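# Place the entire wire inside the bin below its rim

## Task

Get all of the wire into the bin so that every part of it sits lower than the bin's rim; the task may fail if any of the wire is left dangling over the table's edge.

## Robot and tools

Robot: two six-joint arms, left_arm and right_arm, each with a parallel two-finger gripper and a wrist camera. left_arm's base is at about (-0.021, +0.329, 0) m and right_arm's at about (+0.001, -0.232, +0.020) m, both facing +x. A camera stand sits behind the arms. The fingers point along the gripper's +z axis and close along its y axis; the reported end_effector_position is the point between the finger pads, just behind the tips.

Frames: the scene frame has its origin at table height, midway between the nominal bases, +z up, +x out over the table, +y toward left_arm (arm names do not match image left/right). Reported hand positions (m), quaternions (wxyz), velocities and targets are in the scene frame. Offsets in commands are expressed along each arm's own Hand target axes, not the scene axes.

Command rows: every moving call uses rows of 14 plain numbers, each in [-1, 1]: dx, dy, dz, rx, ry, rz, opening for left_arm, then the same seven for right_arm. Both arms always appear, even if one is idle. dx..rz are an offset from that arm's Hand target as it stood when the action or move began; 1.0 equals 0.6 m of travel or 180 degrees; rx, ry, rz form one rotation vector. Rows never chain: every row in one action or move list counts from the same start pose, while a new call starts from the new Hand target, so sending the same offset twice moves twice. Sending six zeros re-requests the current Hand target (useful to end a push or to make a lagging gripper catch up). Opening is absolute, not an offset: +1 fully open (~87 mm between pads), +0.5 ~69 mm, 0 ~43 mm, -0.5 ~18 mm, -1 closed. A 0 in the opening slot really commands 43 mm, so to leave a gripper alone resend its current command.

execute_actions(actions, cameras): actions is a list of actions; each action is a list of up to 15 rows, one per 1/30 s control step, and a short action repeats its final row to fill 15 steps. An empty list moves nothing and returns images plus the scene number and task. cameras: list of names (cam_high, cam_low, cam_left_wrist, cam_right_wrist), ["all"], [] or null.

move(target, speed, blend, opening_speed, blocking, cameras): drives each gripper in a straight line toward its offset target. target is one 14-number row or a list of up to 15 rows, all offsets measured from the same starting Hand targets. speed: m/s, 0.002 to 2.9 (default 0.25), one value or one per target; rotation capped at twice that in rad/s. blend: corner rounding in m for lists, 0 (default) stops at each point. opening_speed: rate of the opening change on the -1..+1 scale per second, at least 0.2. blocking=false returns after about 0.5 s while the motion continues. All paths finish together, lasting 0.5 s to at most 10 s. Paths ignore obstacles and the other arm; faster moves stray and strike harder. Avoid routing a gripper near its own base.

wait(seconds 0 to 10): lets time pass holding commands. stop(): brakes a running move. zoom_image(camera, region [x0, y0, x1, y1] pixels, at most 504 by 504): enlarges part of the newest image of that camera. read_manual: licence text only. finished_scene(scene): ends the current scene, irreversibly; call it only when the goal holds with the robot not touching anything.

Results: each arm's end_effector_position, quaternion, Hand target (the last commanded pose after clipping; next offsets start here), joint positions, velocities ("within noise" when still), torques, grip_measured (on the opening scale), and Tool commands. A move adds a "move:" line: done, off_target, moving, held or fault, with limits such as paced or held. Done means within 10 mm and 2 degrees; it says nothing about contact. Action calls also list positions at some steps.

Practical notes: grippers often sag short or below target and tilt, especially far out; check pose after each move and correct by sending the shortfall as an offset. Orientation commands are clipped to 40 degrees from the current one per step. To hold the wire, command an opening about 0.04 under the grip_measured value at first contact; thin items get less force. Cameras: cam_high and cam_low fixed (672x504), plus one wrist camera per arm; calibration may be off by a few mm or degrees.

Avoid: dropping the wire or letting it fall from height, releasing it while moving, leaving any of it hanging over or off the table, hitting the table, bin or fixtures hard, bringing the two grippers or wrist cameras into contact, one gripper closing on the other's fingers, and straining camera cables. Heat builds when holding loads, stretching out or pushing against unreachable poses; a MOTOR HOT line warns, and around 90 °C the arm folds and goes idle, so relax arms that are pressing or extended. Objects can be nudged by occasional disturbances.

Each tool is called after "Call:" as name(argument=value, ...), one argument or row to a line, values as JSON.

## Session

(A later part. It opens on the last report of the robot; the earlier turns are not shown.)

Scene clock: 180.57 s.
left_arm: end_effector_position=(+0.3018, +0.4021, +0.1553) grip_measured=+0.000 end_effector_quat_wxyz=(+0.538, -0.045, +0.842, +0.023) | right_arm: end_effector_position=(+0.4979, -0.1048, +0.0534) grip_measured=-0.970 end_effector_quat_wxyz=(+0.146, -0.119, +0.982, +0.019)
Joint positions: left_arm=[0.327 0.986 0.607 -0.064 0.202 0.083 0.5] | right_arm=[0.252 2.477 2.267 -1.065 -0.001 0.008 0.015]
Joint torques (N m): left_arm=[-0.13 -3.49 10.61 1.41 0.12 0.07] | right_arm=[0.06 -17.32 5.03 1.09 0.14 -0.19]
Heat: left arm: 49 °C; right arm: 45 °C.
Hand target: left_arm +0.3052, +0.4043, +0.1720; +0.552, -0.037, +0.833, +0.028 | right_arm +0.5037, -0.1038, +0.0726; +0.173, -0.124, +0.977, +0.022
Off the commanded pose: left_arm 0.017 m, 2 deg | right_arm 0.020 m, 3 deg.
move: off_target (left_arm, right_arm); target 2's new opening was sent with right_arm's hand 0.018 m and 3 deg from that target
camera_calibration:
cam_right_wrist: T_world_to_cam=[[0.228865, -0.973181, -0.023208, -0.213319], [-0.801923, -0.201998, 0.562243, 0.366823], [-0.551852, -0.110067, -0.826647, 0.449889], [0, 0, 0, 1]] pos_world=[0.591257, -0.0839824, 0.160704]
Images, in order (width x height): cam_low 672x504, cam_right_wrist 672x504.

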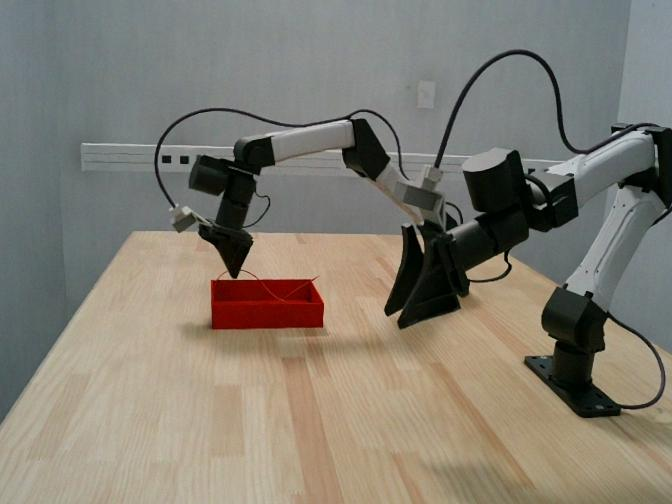

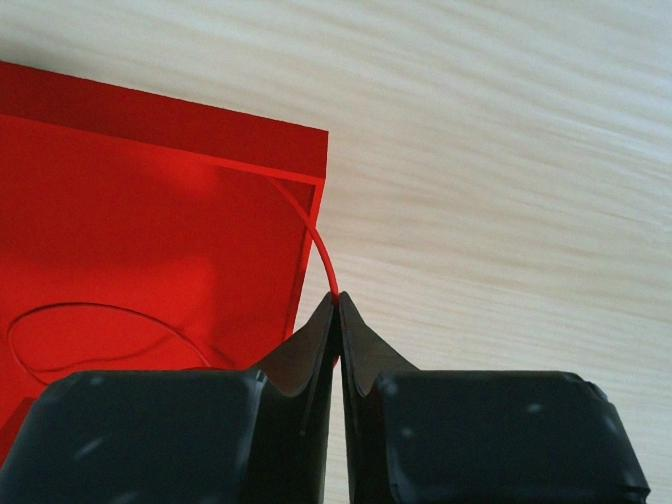

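Call:
move(
  target=[
    [0,0,0,0,0,0,0,-0.024,0,-0.0658,0,0,0,-1],
    [0,0,0,0,0,0,0,-0.0395,0.1683,-0.0655,0,0,0,-1],
    [0,0,0,0,0,0,0,0.0008,0.191,0.0618,0,0,0,-1],
  ],
  cameras=["cam_high","cam_low","cam_right_wrist"],
  speed=0.12,
  blend=[0.015,0.015,0],
)

Call:
zoom_image(
  camera="cam_low",
  region=[200, 170, 340, 340],
)

Call:
zoom_image(
  camera="cam_high",
  region=[220, 200, 340, 320],
)

Scene clock: 189.27 s.
left_arm: end_effector_position=(+0.3018, +0.4021, +0.1553) grip_measured=+0.000 end_effector_quat_wxyz=(+0.538, -0.045, +0.842, +0.023) | right_arm: end_effector_position=(+0.4770, +0.0031, +0.0113) grip_measured=-0.970 end_effector_quat_wxyz=(+0.134, -0.131, +0.982, +0.013)
Joint positions: left_arm=[0.327 0.986 0.607 -0.064 0.202 0.083 0.5] | right_arm=[0.467 2.652 2.433 -1.088 0.063 0.19 0.015]
Joint torques (N m): left_arm=[-0.14 -3.49 10.61 1.41 0.12 0.07] | right_arm=[0.65 -19.29 4.6 1.17 0.26 0.05]
Heat: left arm: 49 °C; right arm: 51 °C.
Hand target: left_arm +0.3052, +0.4043, +0.1720; +0.552, -0.037, +0.833, +0.028 | right_arm +0.4871, +0.0102, +0.0378; +0.173, -0.124, +0.977, +0.022
Off the commanded pose: left_arm 0.017 m, 2 deg | right_arm 0.029 m, 5 deg.
move: off_target (left_arm, right_arm)
camera_calibration:
cam_right_wrist: T_world_to_cam=[[0.250644, -0.968033, -0.00949963, -0.115123], [-0.784845, -0.208938, 0.583407, 0.387053], [-0.566741, -0.138772, -0.812125, 0.422413], [0, 0, 0, 1]] pos_world=[0.57203, 0.0280465, 0.116149]
Images, in order (width x height): cam_high 672x504, cam_low 672x504, cam_right_wrist 672x504.

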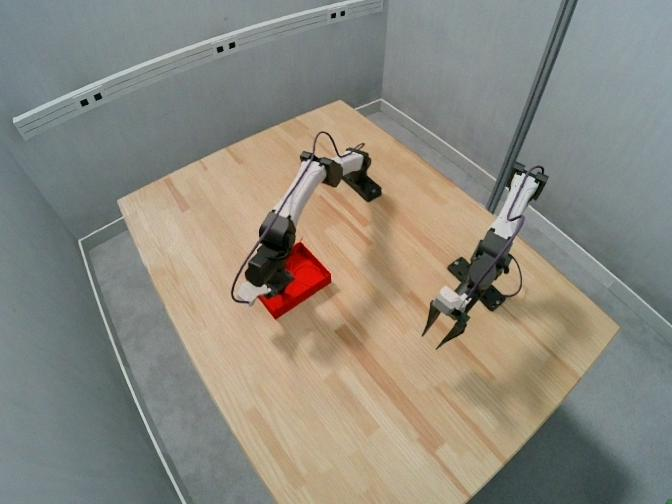

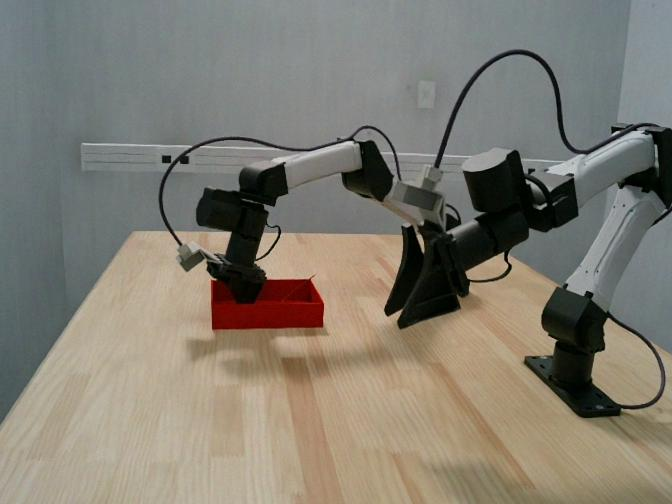

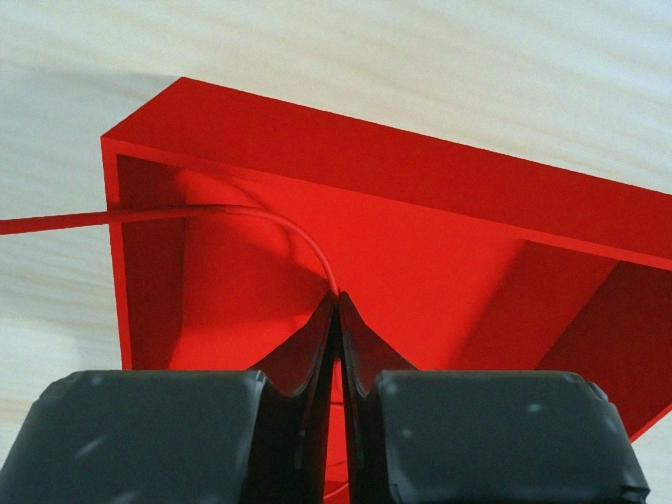

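Scaled by 2.965 from the camera's 672x504 image, which has a finer 960x720 frame.

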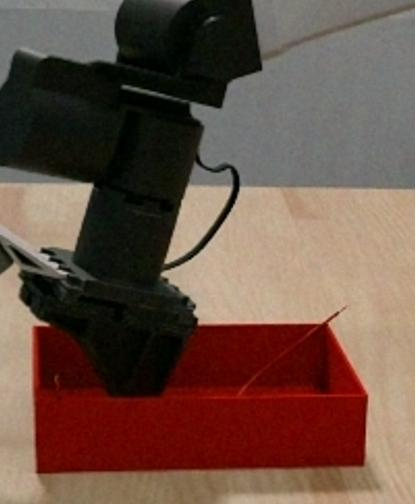

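Scaled by 4.200 from the camera's 672x504 image, which has a finer 960x720 frame.

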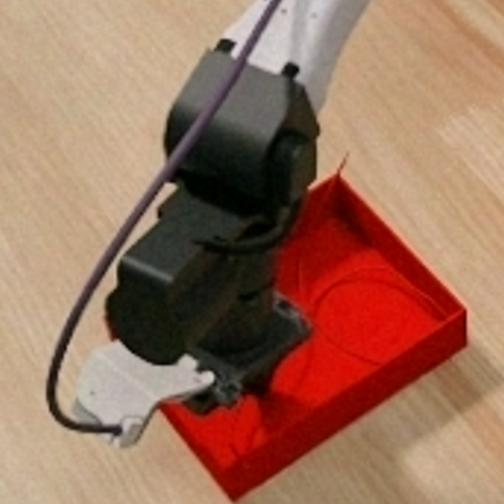

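Call:
move(
  target=[
    [0,0,0,0,0,0,0,0,0,0,0,0,0,-0.5],
    [0,0,0,0,0,0,0,0,0,-0.25,0,0,0,-0.5],
  ],
  cameras=["cam_high","cam_low","cam_right_wrist"],
  speed=0.12,
  opening_speed=0.7,
)

Call:
zoom_image(
  camera="cam_low",
  region=[200, 170, 340, 340],
)

Call:
zoom_image(
  camera="cam_high",
  region=[220, 200, 340, 320],
)

Scene clock: 196.57 s.
left_arm: end_effector_position=(+0.3018, +0.4021, +0.1553) grip_measured=+0.000 end_effector_quat_wxyz=(+0.538, -0.045, +0.842, +0.023) | right_arm: end_effector_position=(+0.4360, -0.0047, +0.1779) grip_measured=-0.500 end_effector_quat_wxyz=(+0.173, -0.129, +0.976, +0.026)
Joint positions: left_arm=[0.327 0.986 0.607 -0.064 0.202 0.083 0.5] | right_arm=[0.491 2.503 2.832 -1.555 0.07 0.212 0.25]
Joint torques (N m): left_arm=[-0.13 -3.49 10.61 1.41 0.12 0.08] | right_arm=[0.66 -11.28 7.24 0.95 0.23 0.02]
Heat: left arm: 49 °C; right arm: 56 °C.
Hand target: left_arm +0.3052, +0.4043, +0.1720; +0.552, -0.037, +0.833, +0.028 | right_arm +0.4373, -0.0026, +0.1785; +0.172, -0.124, +0.977, +0.022
Off the commanded pose: left_arm 0.017 m, 2 deg | right_arm 0.003 m, 1 deg.
move: off_target (left_arm)
camera_calibration:
cam_right_wrist: T_world_to_cam=[[0.252938, -0.967108, -0.0269166, -0.10869], [-0.825264, -0.230193, 0.515704, 0.285555], [-0.504937, -0.108228, -0.856344, 0.514505], [0, 0, 0, 1]] pos_world=[0.522943, 0.0163015, 0.290406]
Images, in order (width x height): cam_high 672x504, cam_low 672x504, cam_right_wrist 672x504.

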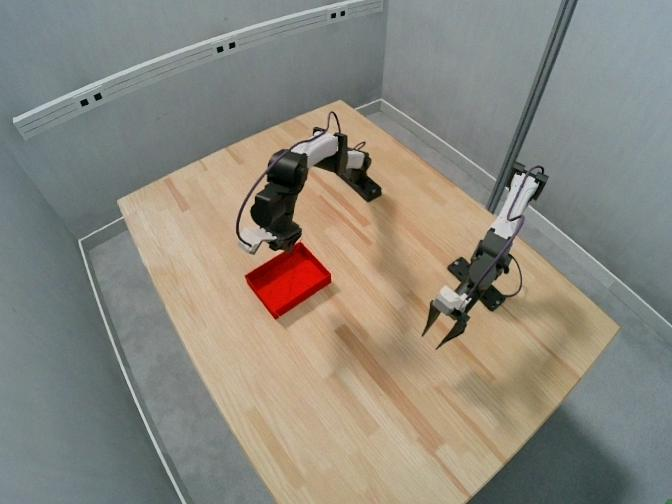

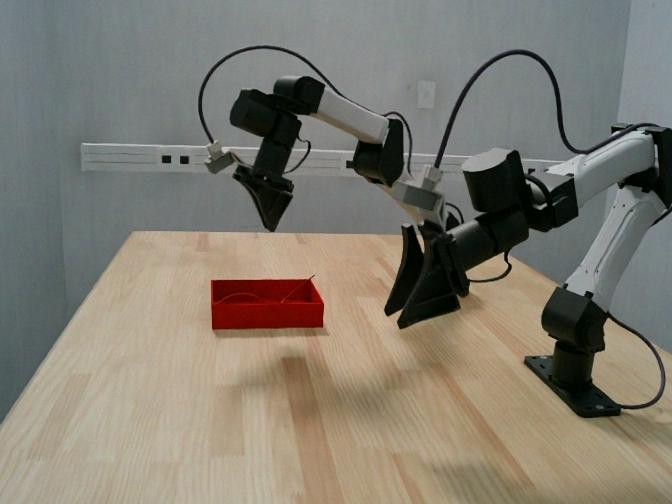

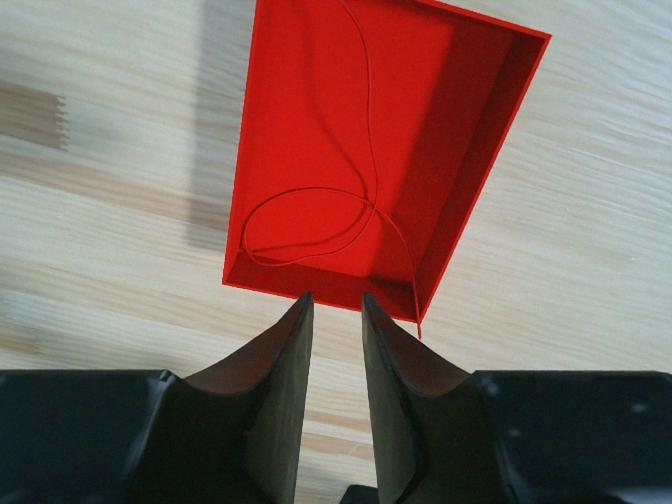

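Scaled by 2.965 from the camera's 672x504 image, which has a finer 960x720 frame.

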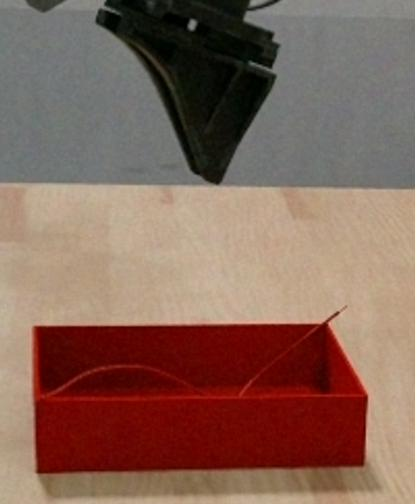

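Scaled by 4.200 from the camera's 672x504 image, which has a finer 960x720 frame.

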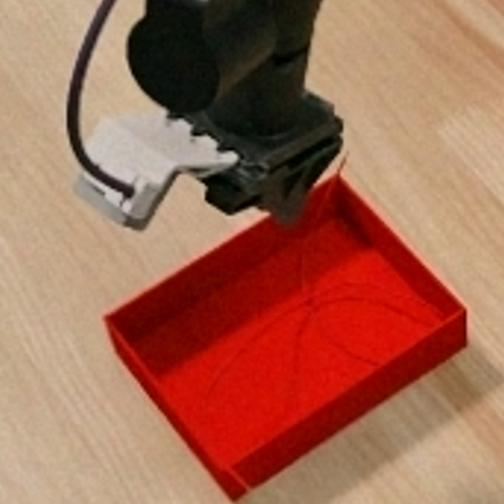

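Call:
move(
  target=[
    [0,0,0,0,0,0,0,0.1923,-0.089,0.0542,0,0,0,-0.2],
    [0,0,0,0,0,0,0,0.2168,-0.089,0.1215,0,0,0,-0.2],
  ],
  cameras=["cam_high","cam_low","cam_right_wrist"],
  speed=0.15,
  blend=[0.01,0],
)

Call:
zoom_image(
  camera="cam_low",
  region=[200, 170, 340, 340],
)

Call:
zoom_image(
  camera="cam_high",
  region=[220, 200, 340, 320],
)

Scene clock: 208.33 s.
left_arm: end_effector_position=(+0.3018, +0.4021, +0.1553) grip_measured=+0.000 end_effector_quat_wxyz=(+0.538, -0.045, +0.842, +0.023) | right_arm: end_effector_position=(+0.3523, -0.0801, +0.0602) grip_measured=-0.200 end_effector_quat_wxyz=(+0.158, -0.120, +0.980, +0.012)
Joint positions: left_arm=[0.327 0.986 0.607 -0.064 0.202 0.083 0.5] | right_arm=[0.424 1.895 1.36 -0.726 0.068 0.167 0.4]
Joint torques (N m): left_arm=[-0.14 -3.49 10.61 1.41 0.12 0.07] | right_arm=[-0.46 -10.88 4.7 1.22 0.04 -0.18]
Heat: left arm: 49 °C; right arm: 52 °C.
Hand target: left_arm +0.3052, +0.4043, +0.1720; +0.552, -0.037, +0.833, +0.028 | right_arm +0.3565, -0.0785, +0.0655; +0.173, -0.124, +0.977, +0.022
Off the commanded pose: left_arm 0.017 m, 2 deg | right_arm 0.007 m, 2 deg.
move: off_target (left_arm)
camera_calibration:
cam_right_wrist: T_world_to_cam=[[0.228831, -0.973444, -0.00664707, -0.156799], [-0.815369, -0.195393, 0.544972, 0.257444], [-0.531799, -0.119287, -0.838428, 0.370819], [0, 0, 0, 1]] pos_world=[0.442994, -0.0580989, 0.169563]
Images, in order (width x height): cam_high 672x504, cam_low 672x504, cam_right_wrist 672x504.

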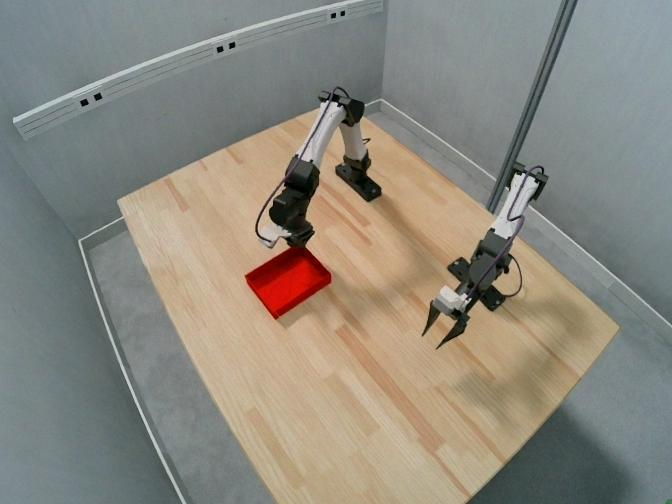

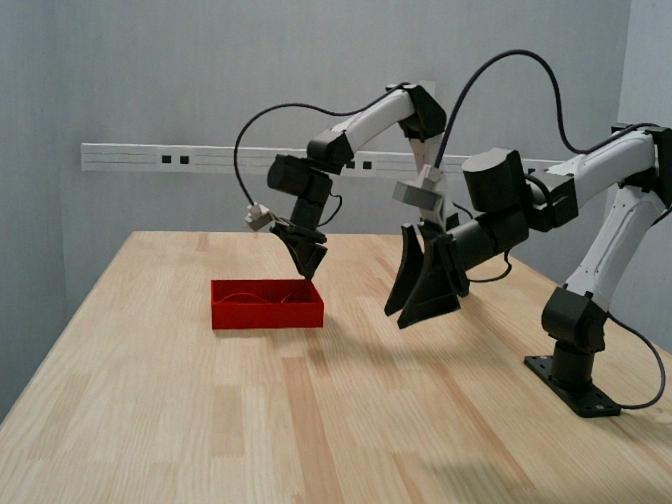

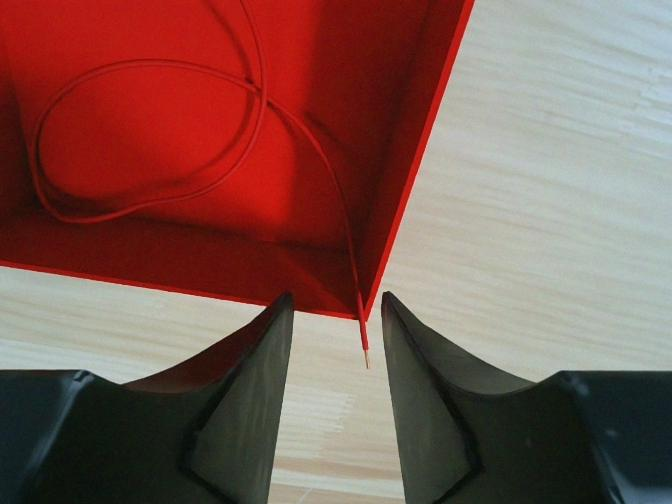

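Scaled by 2.965 from the camera's 672x504 image, which has a finer 960x720 frame.

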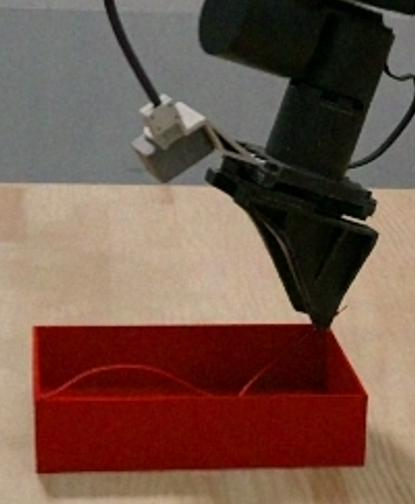

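Scaled by 4.200 from the camera's 672x504 image, which has a finer 960x720 frame.

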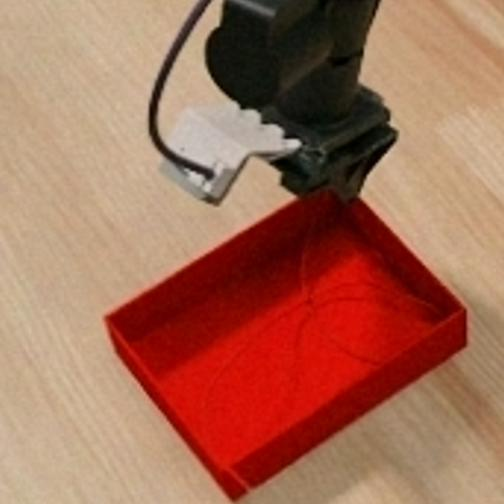

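Call:
move(
  target=[
    [0,0,0,0,0,0,0,0.0202,-0.004,-0.006,0,0,0,-0.2],
    [0,0,0,0,0,0,0,0.0202,-0.004,-0.006,0,0,0,-1],
  ],
  cameras=["cam_high","cam_low","cam_right_wrist"],
  speed=0.08,
  opening_speed=1,
)

Call:
zoom_image(
  camera="cam_right_wrist",
  region=[240, 200, 440, 400],
)

Call:
zoom_image(
  camera="cam_low",
  region=[270, 240, 350, 320],
)

Scene clock: 213.03 s.
left_arm: end_effector_position=(+0.3018, +0.4021, +0.1553) grip_measured=+0.000 end_effector_quat_wxyz=(+0.538, -0.045, +0.842, +0.023) | right_arm: end_effector_position=(+0.3396, -0.0863, +0.0541) grip_measured=-0.980 end_effector_quat_wxyz=(+0.150, -0.121, +0.981, +0.011)
Joint positions: left_arm=[0.327 0.986 0.607 -0.064 0.202 0.083 0.5] | right_arm=[0.421 1.865 1.297 -0.708 0.065 0.164 0.01]
Joint torques (N m): left_arm=[-0.13 -3.49 10.61 1.41 0.12 0.07] | right_arm=[-0.25 -12.18 4.75 1.18 0.08 -0.16]
Heat: left arm: 50 °C; right arm: 51 °C.
Hand target: left_arm +0.3052, +0.4043, +0.1720; +0.552, -0.037, +0.833, +0.028 | right_arm +0.3448, -0.0839, +0.0648; +0.173, -0.124, +0.977, +0.022
Off the commanded pose: left_arm 0.017 m, 2 deg | right_arm 0.012 m, 3 deg.
move: off_target (left_arm, right_arm); target 2's new opening was sent with right_arm's hand 0.013 m and 3 deg from that target
camera_calibration:
cam_right_wrist: T_world_to_cam=[[0.230303, -0.973101, -0.00585604, -0.160531], [-0.806525, -0.19424, 0.55838, 0.245623], [-0.544498, -0.123874, -0.829565, 0.361615], [0, 0, 0, 1]] pos_world=[0.43197, -0.0637086, 0.161892]
Images, in order (width x height): cam_high 672x504, cam_low 672x504, cam_right_wrist 672x504.

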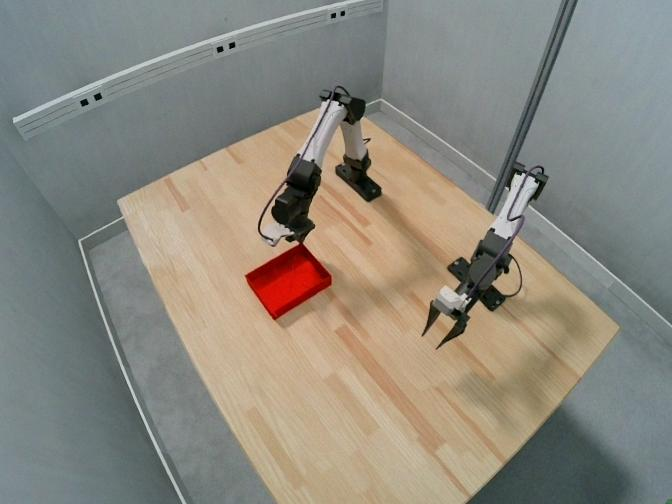

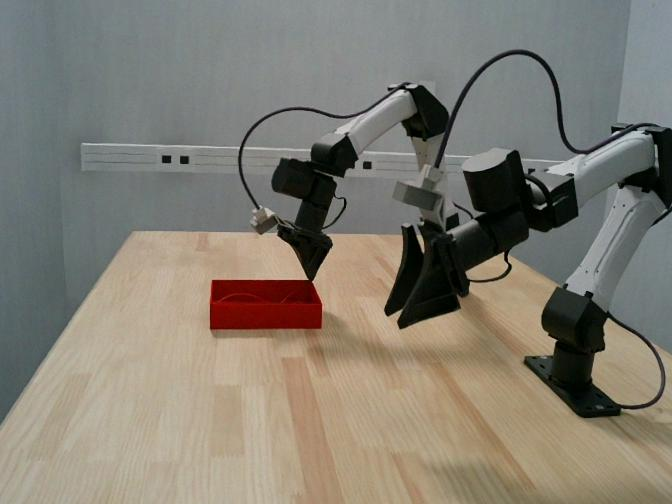

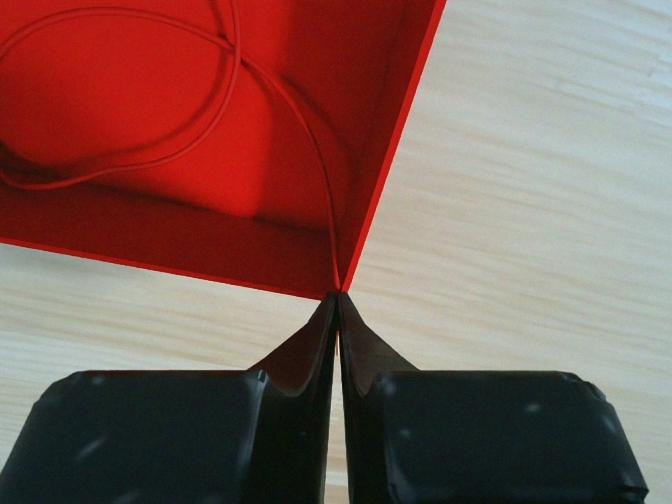

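Scaled by 2.520 from the camera's 672x504 image, which has a finer 960x720 frame.

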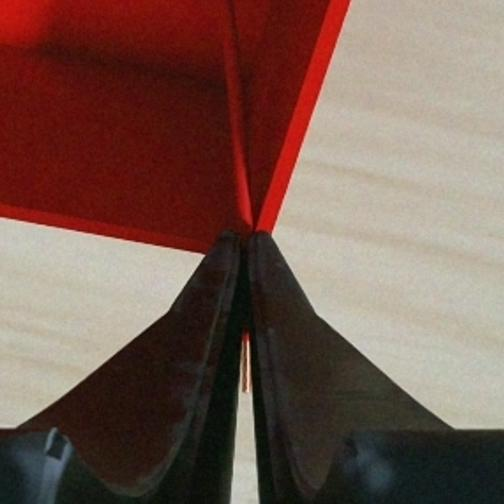

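Scaled by 6.300 from the camera's 672x504 image, which has a finer 960x720 frame.

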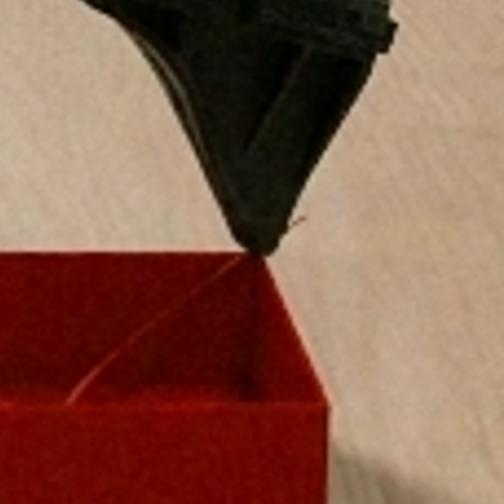

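Call:
move(
  target=[
    [0,0,0,0,0,0,0,-0.0257,0,-0.0705,0,0,0,-1],
    [0,0,0,0,0,0,0,-0.1428,0.0617,-0.019,0,-0.139,0,-1],
    [0,0,0,0,0,0,0,-0.1007,0.0617,0.0968,0,-0.139,0,-1],
  ],
  cameras=["cam_high","cam_low","cam_right_wrist"],
  speed=0.12,
  blend=[0.01,0.01,0],
)

Call:
zoom_image(
  camera="cam_low",
  region=[200, 170, 340, 340],
)

Call:
zoom_image(
  camera="cam_high",
  region=[220, 200, 340, 320],
)

Scene clock: 221.03 s.
left_arm: end_effector_position=(+0.3018, +0.4021, +0.1553) grip_measured=+0.000 end_effector_quat_wxyz=(+0.538, -0.045, +0.842, +0.023) | right_arm: end_effector_position=(+0.4067, -0.0325, +0.0313) grip_measured=-0.980 end_effector_quat_wxyz=(+0.370, -0.123, +0.920, +0.046)
Joint positions: left_arm=[0.327 0.986 0.607 -0.064 0.202 0.083 0.5] | right_arm=[0.511 1.896 1.055 0.019 0.174 0.174 0.01]
Joint torques (N m): left_arm=[-0.14 -3.48 10.61 1.41 0.12 0.07] | right_arm=[0.57 -8.18 5.03 1.96 0.25 0.03]
Heat: left arm: 50 °C; right arm: 51 °C.
Hand target: left_arm +0.3052, +0.4043, +0.1720; +0.552, -0.037, +0.833, +0.028 | right_arm +0.4098, -0.0291, +0.0309; +0.380, -0.116, +0.916, +0.048
Off the commanded pose: left_arm 0.017 m, 2 deg | right_arm 0.005 m, 1 deg.
move: off_target (left_arm)
camera_calibration:
cam_right_wrist: T_world_to_cam=[[0.25938, -0.965656, -0.0151507, -0.134951], [-0.957281, -0.259143, 0.128286, 0.395457], [-0.127807, -0.0187715, -0.991621, 0.224896], [0, 0, 0, 1]] pos_world=[0.44231, -0.023615, 0.170235]
Images, in order (width x height): cam_high 672x504, cam_low 672x504, cam_right_wrist 672x504.

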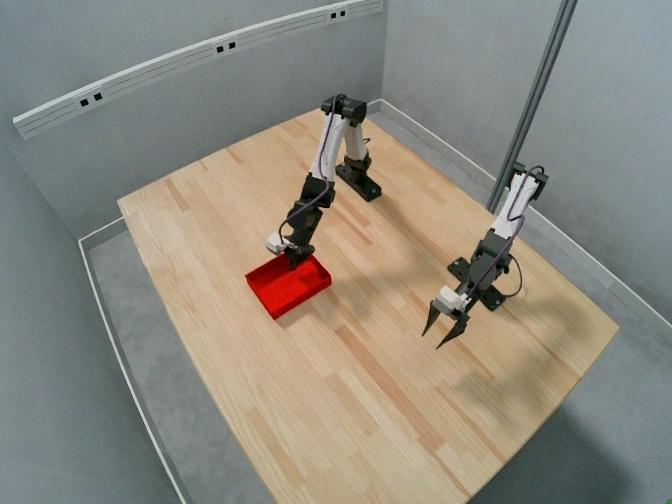

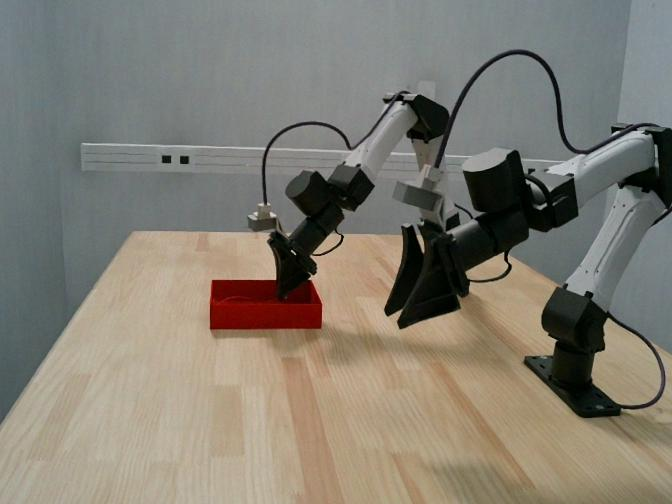

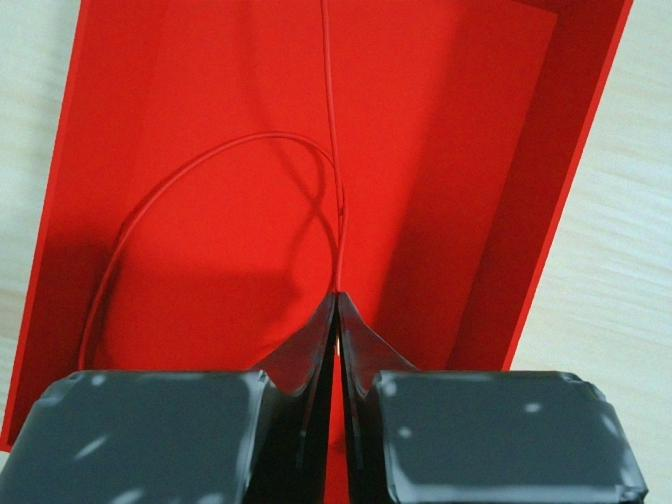

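Scaled by 2.965 from the camera's 672x504 image, which has a finer 960x720 frame.

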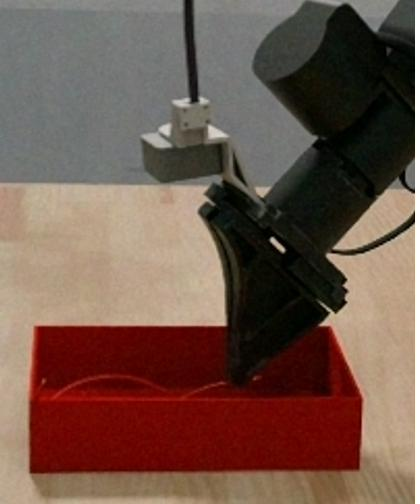

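Scaled by 4.200 from the camera's 672x504 image, which has a finer 960x720 frame.

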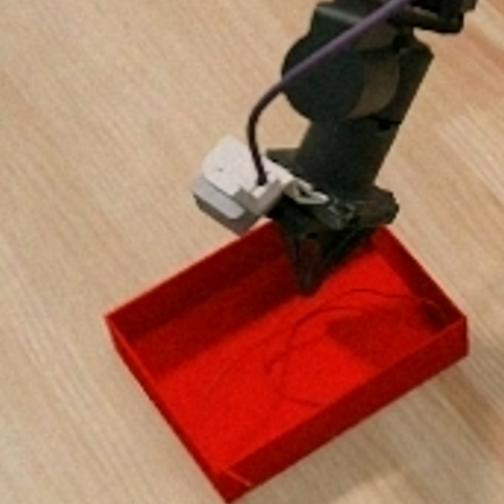

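Call:
move(
  target=[
    [0,0,0,0,0,0,0,0.0141,0,0.0141,0,0,0,-1],
    [0,0,0,0,0,0,0,0.0141,0,0.0141,0,0,0,-0.6],
    [0,0,0,0,0,0,0,0.0141,0,-0.28,0,0,0,-0.6],
  ],
  cameras=["cam_high","cam_low","cam_right_wrist"],
  speed=[0.08,0.08,0.15],
  opening_speed=0.7,
)

Call:
zoom_image(
  camera="cam_low",
  region=[200, 240, 340, 340],
)

Call:
zoom_image(
  camera="cam_high",
  region=[235, 235, 340, 325],
)

Scene clock: 228.03 s.
left_arm: end_effector_position=(+0.3018, +0.4021, +0.1553) grip_measured=+0.000 end_effector_quat_wxyz=(+0.538, -0.045, +0.842, +0.023) | right_arm: end_effector_position=(+0.2872, -0.0613, +0.1349) grip_measured=-0.600 end_effector_quat_wxyz=(+0.369, -0.126, +0.920, +0.045)
Joint positions: left_arm=[0.327 0.986 0.607 -0.064 0.202 0.083 0.5] | right_arm=[0.644 1.301 0.895 -0.442 0.262 0.27 0.2]
Joint torques (N m): left_arm=[-0.14 -3.49 10.61 1.41 0.13 0.08] | right_arm=[0.55 -6.04 7.04 1.55 0.28 0.11]
Heat: left arm: 50 °C; right arm: 49 °C.
Hand target: left_arm +0.3052, +0.4043, +0.1720; +0.552, -0.037, +0.833, +0.028 | right_arm +0.2888, -0.0601, +0.1437; +0.380, -0.116, +0.916, +0.048
Off the commanded pose: left_arm 0.017 m, 2 deg | right_arm 0.009 m, 2 deg.
move: off_target (left_arm)
camera_calibration:
cam_right_wrist: T_world_to_cam=[[0.26412, -0.964423, -0.0113823, -0.132069], [-0.955579, -0.263262, 0.132523, 0.259073], [-0.130804, -0.0241253, -0.991115, 0.31235], [0, 0, 0, 1]] pos_world=[0.323303, -0.0516302, 0.273739]
Images, in order (width x height): cam_high 672x504, cam_low 672x504, cam_right_wrist 672x504.

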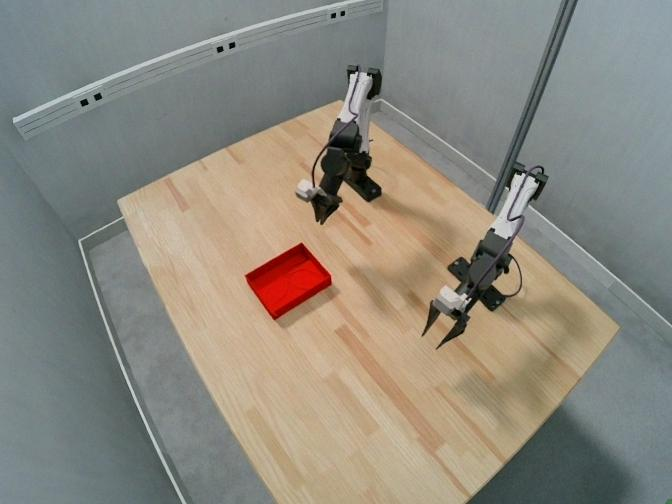

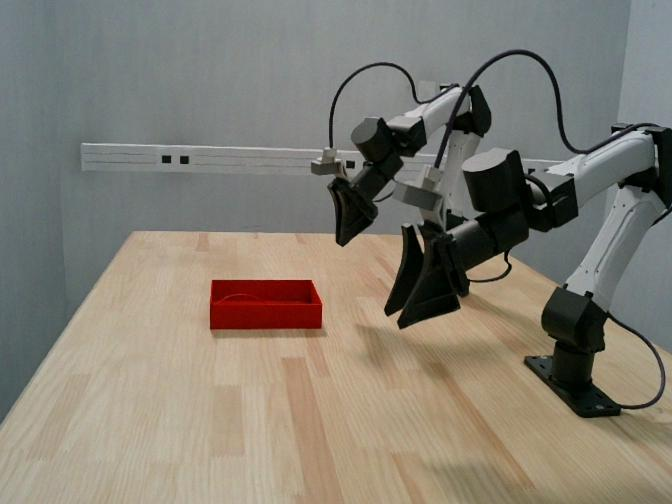

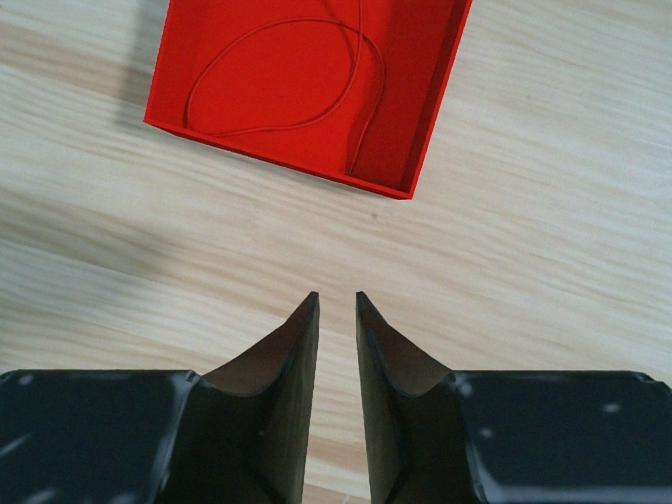

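Scaled by 3.600 from the camera's 672x504 image, which has a finer 960x720 frame.

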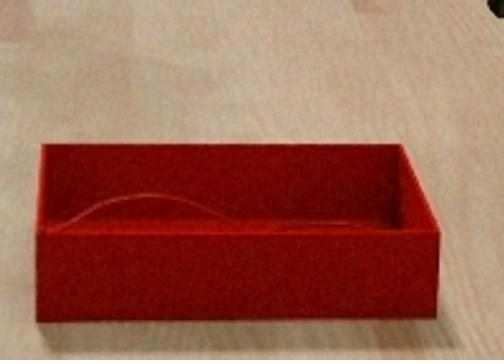

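Scaled by 4.800 from the camera's 672x504 image, which has a finer 960x720 frame.

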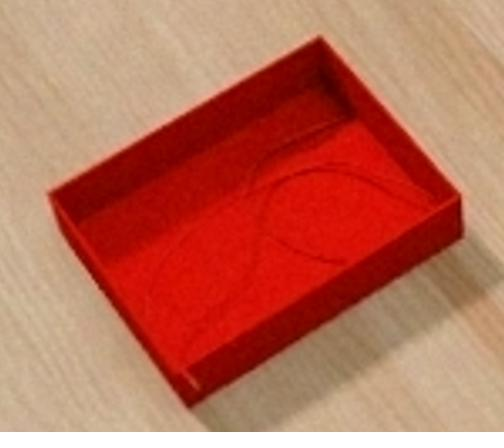

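Call:
zoom_image(
  camera="cam_high",
  region=[255, 290, 295, 325],
)

Call:
zoom_image(
  camera="cam_low",
  region=[203, 275, 243, 315],
)

Scaled by 12.600 from the camera's 672x504 image, which has a finer 960x720 frame.

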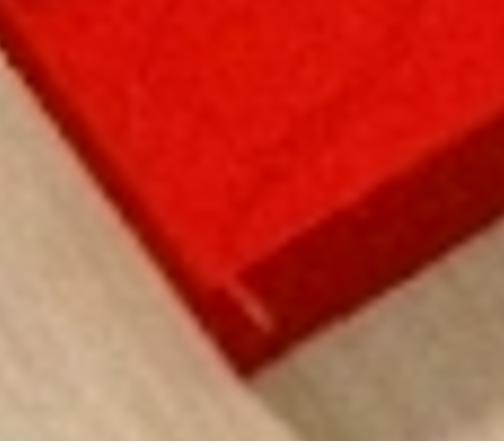

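Scaled by 12.600 from the camera's 672x504 image, which has a finer 960x720 frame.

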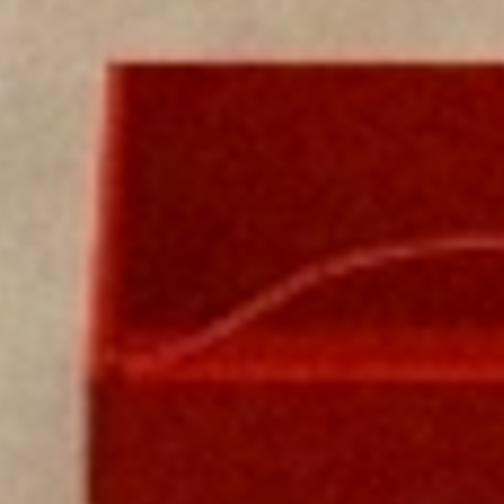

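Call:
move(
  target=[0,0,0,0,0,0,0,-0.2793,0.0255,0.2425,0,0.111,0,-0.2],
  cameras=["cam_high","cam_low","cam_right_wrist"],
  speed=0.25,
)

Call:
zoom_image(
  camera="cam_right_wrist",
  region=[0, 50, 400, 350],
)

Scene clock: 238.17 s.
left_arm: end_effector_position=(+0.3018, +0.4021, +0.1553) grip_measured=+0.000 end_effector_quat_wxyz=(+0.538, -0.045, +0.842, +0.023) | right_arm: end_effector_position=(+0.4970, +0.0083, +0.1580) grip_measured=-0.200 end_effector_quat_wxyz=(+0.255, -0.115, +0.959, +0.037)
Joint positions: left_arm=[0.327 0.986 0.607 -0.064 0.202 0.083 0.5] | right_arm=[0.471 2.577 2.837 -1.319 0.101 0.202 0.4]
Joint torques (N m): left_arm=[-0.14 -3.48 10.61 1.4 0.12 0.07] | right_arm=[-0.21 -11.99 7.77 1.23 0.03 -0.19]
Heat: left arm: 50 °C; right arm: 46 °C.
Hand target: left_arm +0.3052, +0.4043, +0.1720; +0.552, -0.037, +0.833, +0.028 | right_arm +0.4994, +0.0099, +0.1593; +0.215, -0.123, +0.968, +0.027
Off the commanded pose: left_arm 0.017 m, 2 deg | right_arm 0.003 m, 5 deg.
elbow stopped short (right arm): the move would have taken joint 3 (elbow) straighter than the controller allows.
move: off_target (left_arm, right_arm)
camera_calibration:
cam_right_wrist: T_world_to_cam=[[0.234302, -0.971577, -0.0337827, -0.101714], [-0.902163, -0.230248, 0.364813, 0.411284], [-0.362222, -0.0549992, -0.930468, 0.469995], [0, 0, 0, 1]] pos_world=[0.56512, 0.0217234, 0.283838]
Images, in order (width x height): cam_high 672x504, cam_low 672x504, cam_right_wrist 672x504.

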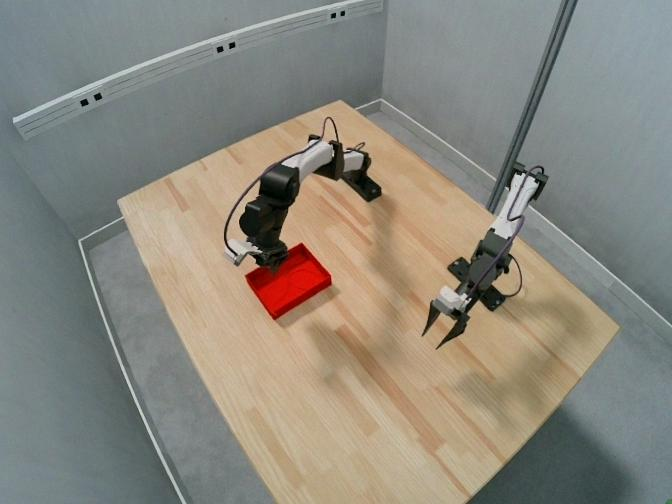

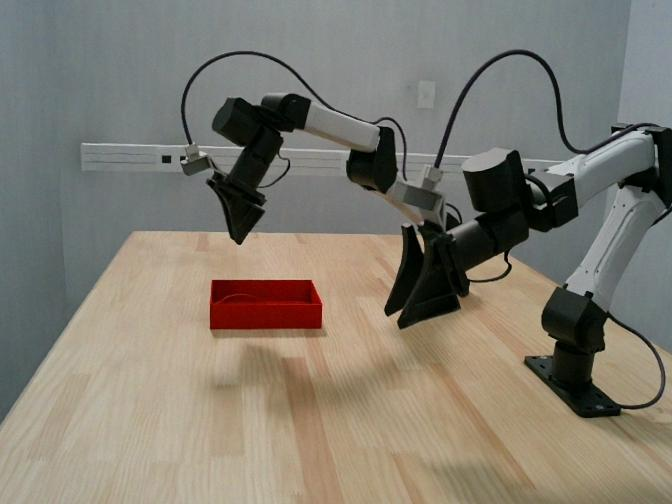

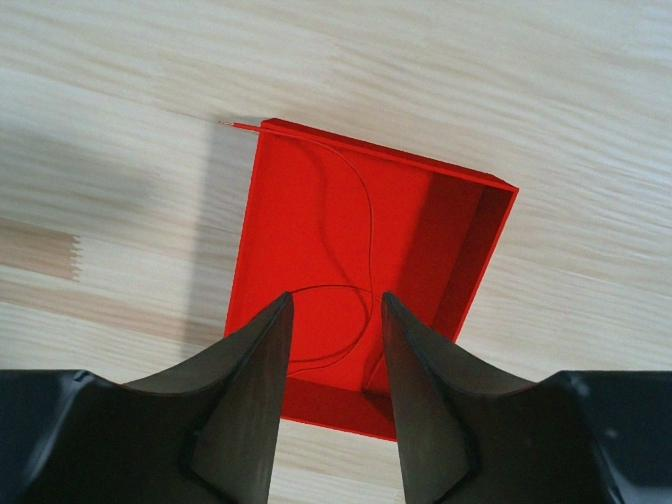

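Scaled by 1.260 from the camera's 672x504 image, which has a finer 960x720 frame.

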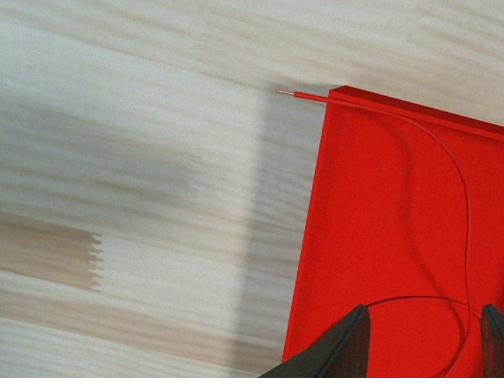

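Call:
move(
  target=[
    [0,0,0,0,0,0,0,0.028,-0.0258,0.0603,0,0,0,-0.2],
    [0,0,0,0,0,0,0,0.0808,-0.0255,0.1722,0,0,0,-0.2],
  ],
  cameras=["cam_low","cam_right_wrist"],
  speed=[0.12,0.1],
  blend=[0.01,0],
)

Call:
zoom_image(
  camera="cam_right_wrist",
  region=[200, 150, 450, 400],
)

Call:
zoom_image(
  camera="cam_low",
  region=[200, 230, 340, 340],
)

Scene clock: 249.80 s.
left_arm: end_effector_position=(+0.3018, +0.4021, +0.1553) grip_measured=+0.000 end_effector_quat_wxyz=(+0.538, -0.045, +0.842, +0.023) | right_arm: end_effector_position=(+0.4945, -0.0104, +0.0175) grip_measured=-0.200 end_effector_quat_wxyz=(+0.183, -0.118, +0.976, +0.012)
Joint positions: left_arm=[0.327 0.986 0.607 -0.064 0.202 0.083 0.5] | right_arm=[0.44 2.555 2.259 -0.916 0.09 0.18 0.4]
Joint torques (N m): left_arm=[-0.14 -3.48 10.61 1.41 0.12 0.07] | right_arm=[-0.08 -19.06 5.08 1.24 0.05 -0.21]
Heat: left arm: 50 °C; right arm: 50 °C.
Hand target: left_arm +0.3052, +0.4043, +0.1720; +0.552, -0.037, +0.833, +0.028 | right_arm +0.5031, -0.0050, +0.0453; +0.215, -0.122, +0.968, +0.027
Off the commanded pose: left_arm 0.017 m, 2 deg | right_arm 0.029 m, 4 deg.
move: off_target (left_arm, right_arm)
camera_calibration:
cam_right_wrist: T_world_to_cam=[[0.225765, -0.974182, -0.000452892, -0.120326], [-0.842903, -0.195575, 0.501264, 0.424635], [-0.48841, -0.112786, -0.865294, 0.397991], [0, 0, 0, 1]] pos_world=[0.579474, 0.0107159, 0.131471]
Images, in order (width x height): cam_low 672x504, cam_right_wrist 672x504.

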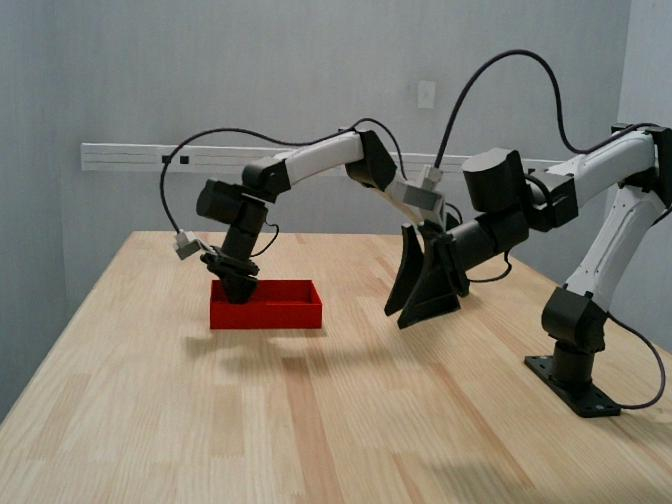

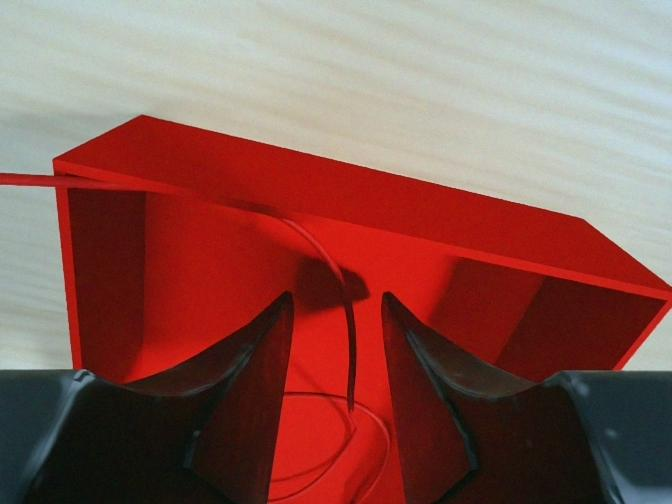

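Scaled by 2.016 from the camera's 672x504 image, which has a finer 960x720 frame.

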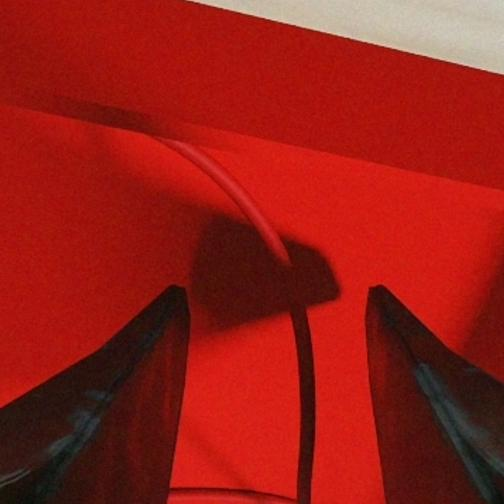

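Scaled by 3.600 from the camera's 672x504 image, which has a finer 960x720 frame.

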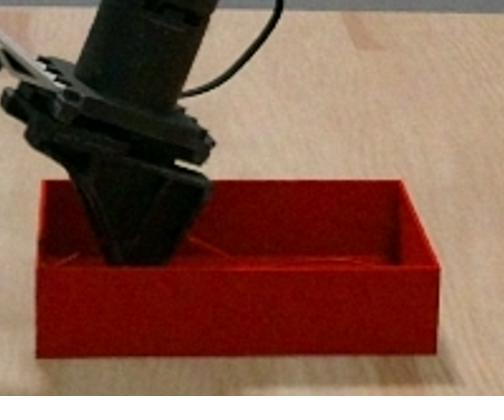

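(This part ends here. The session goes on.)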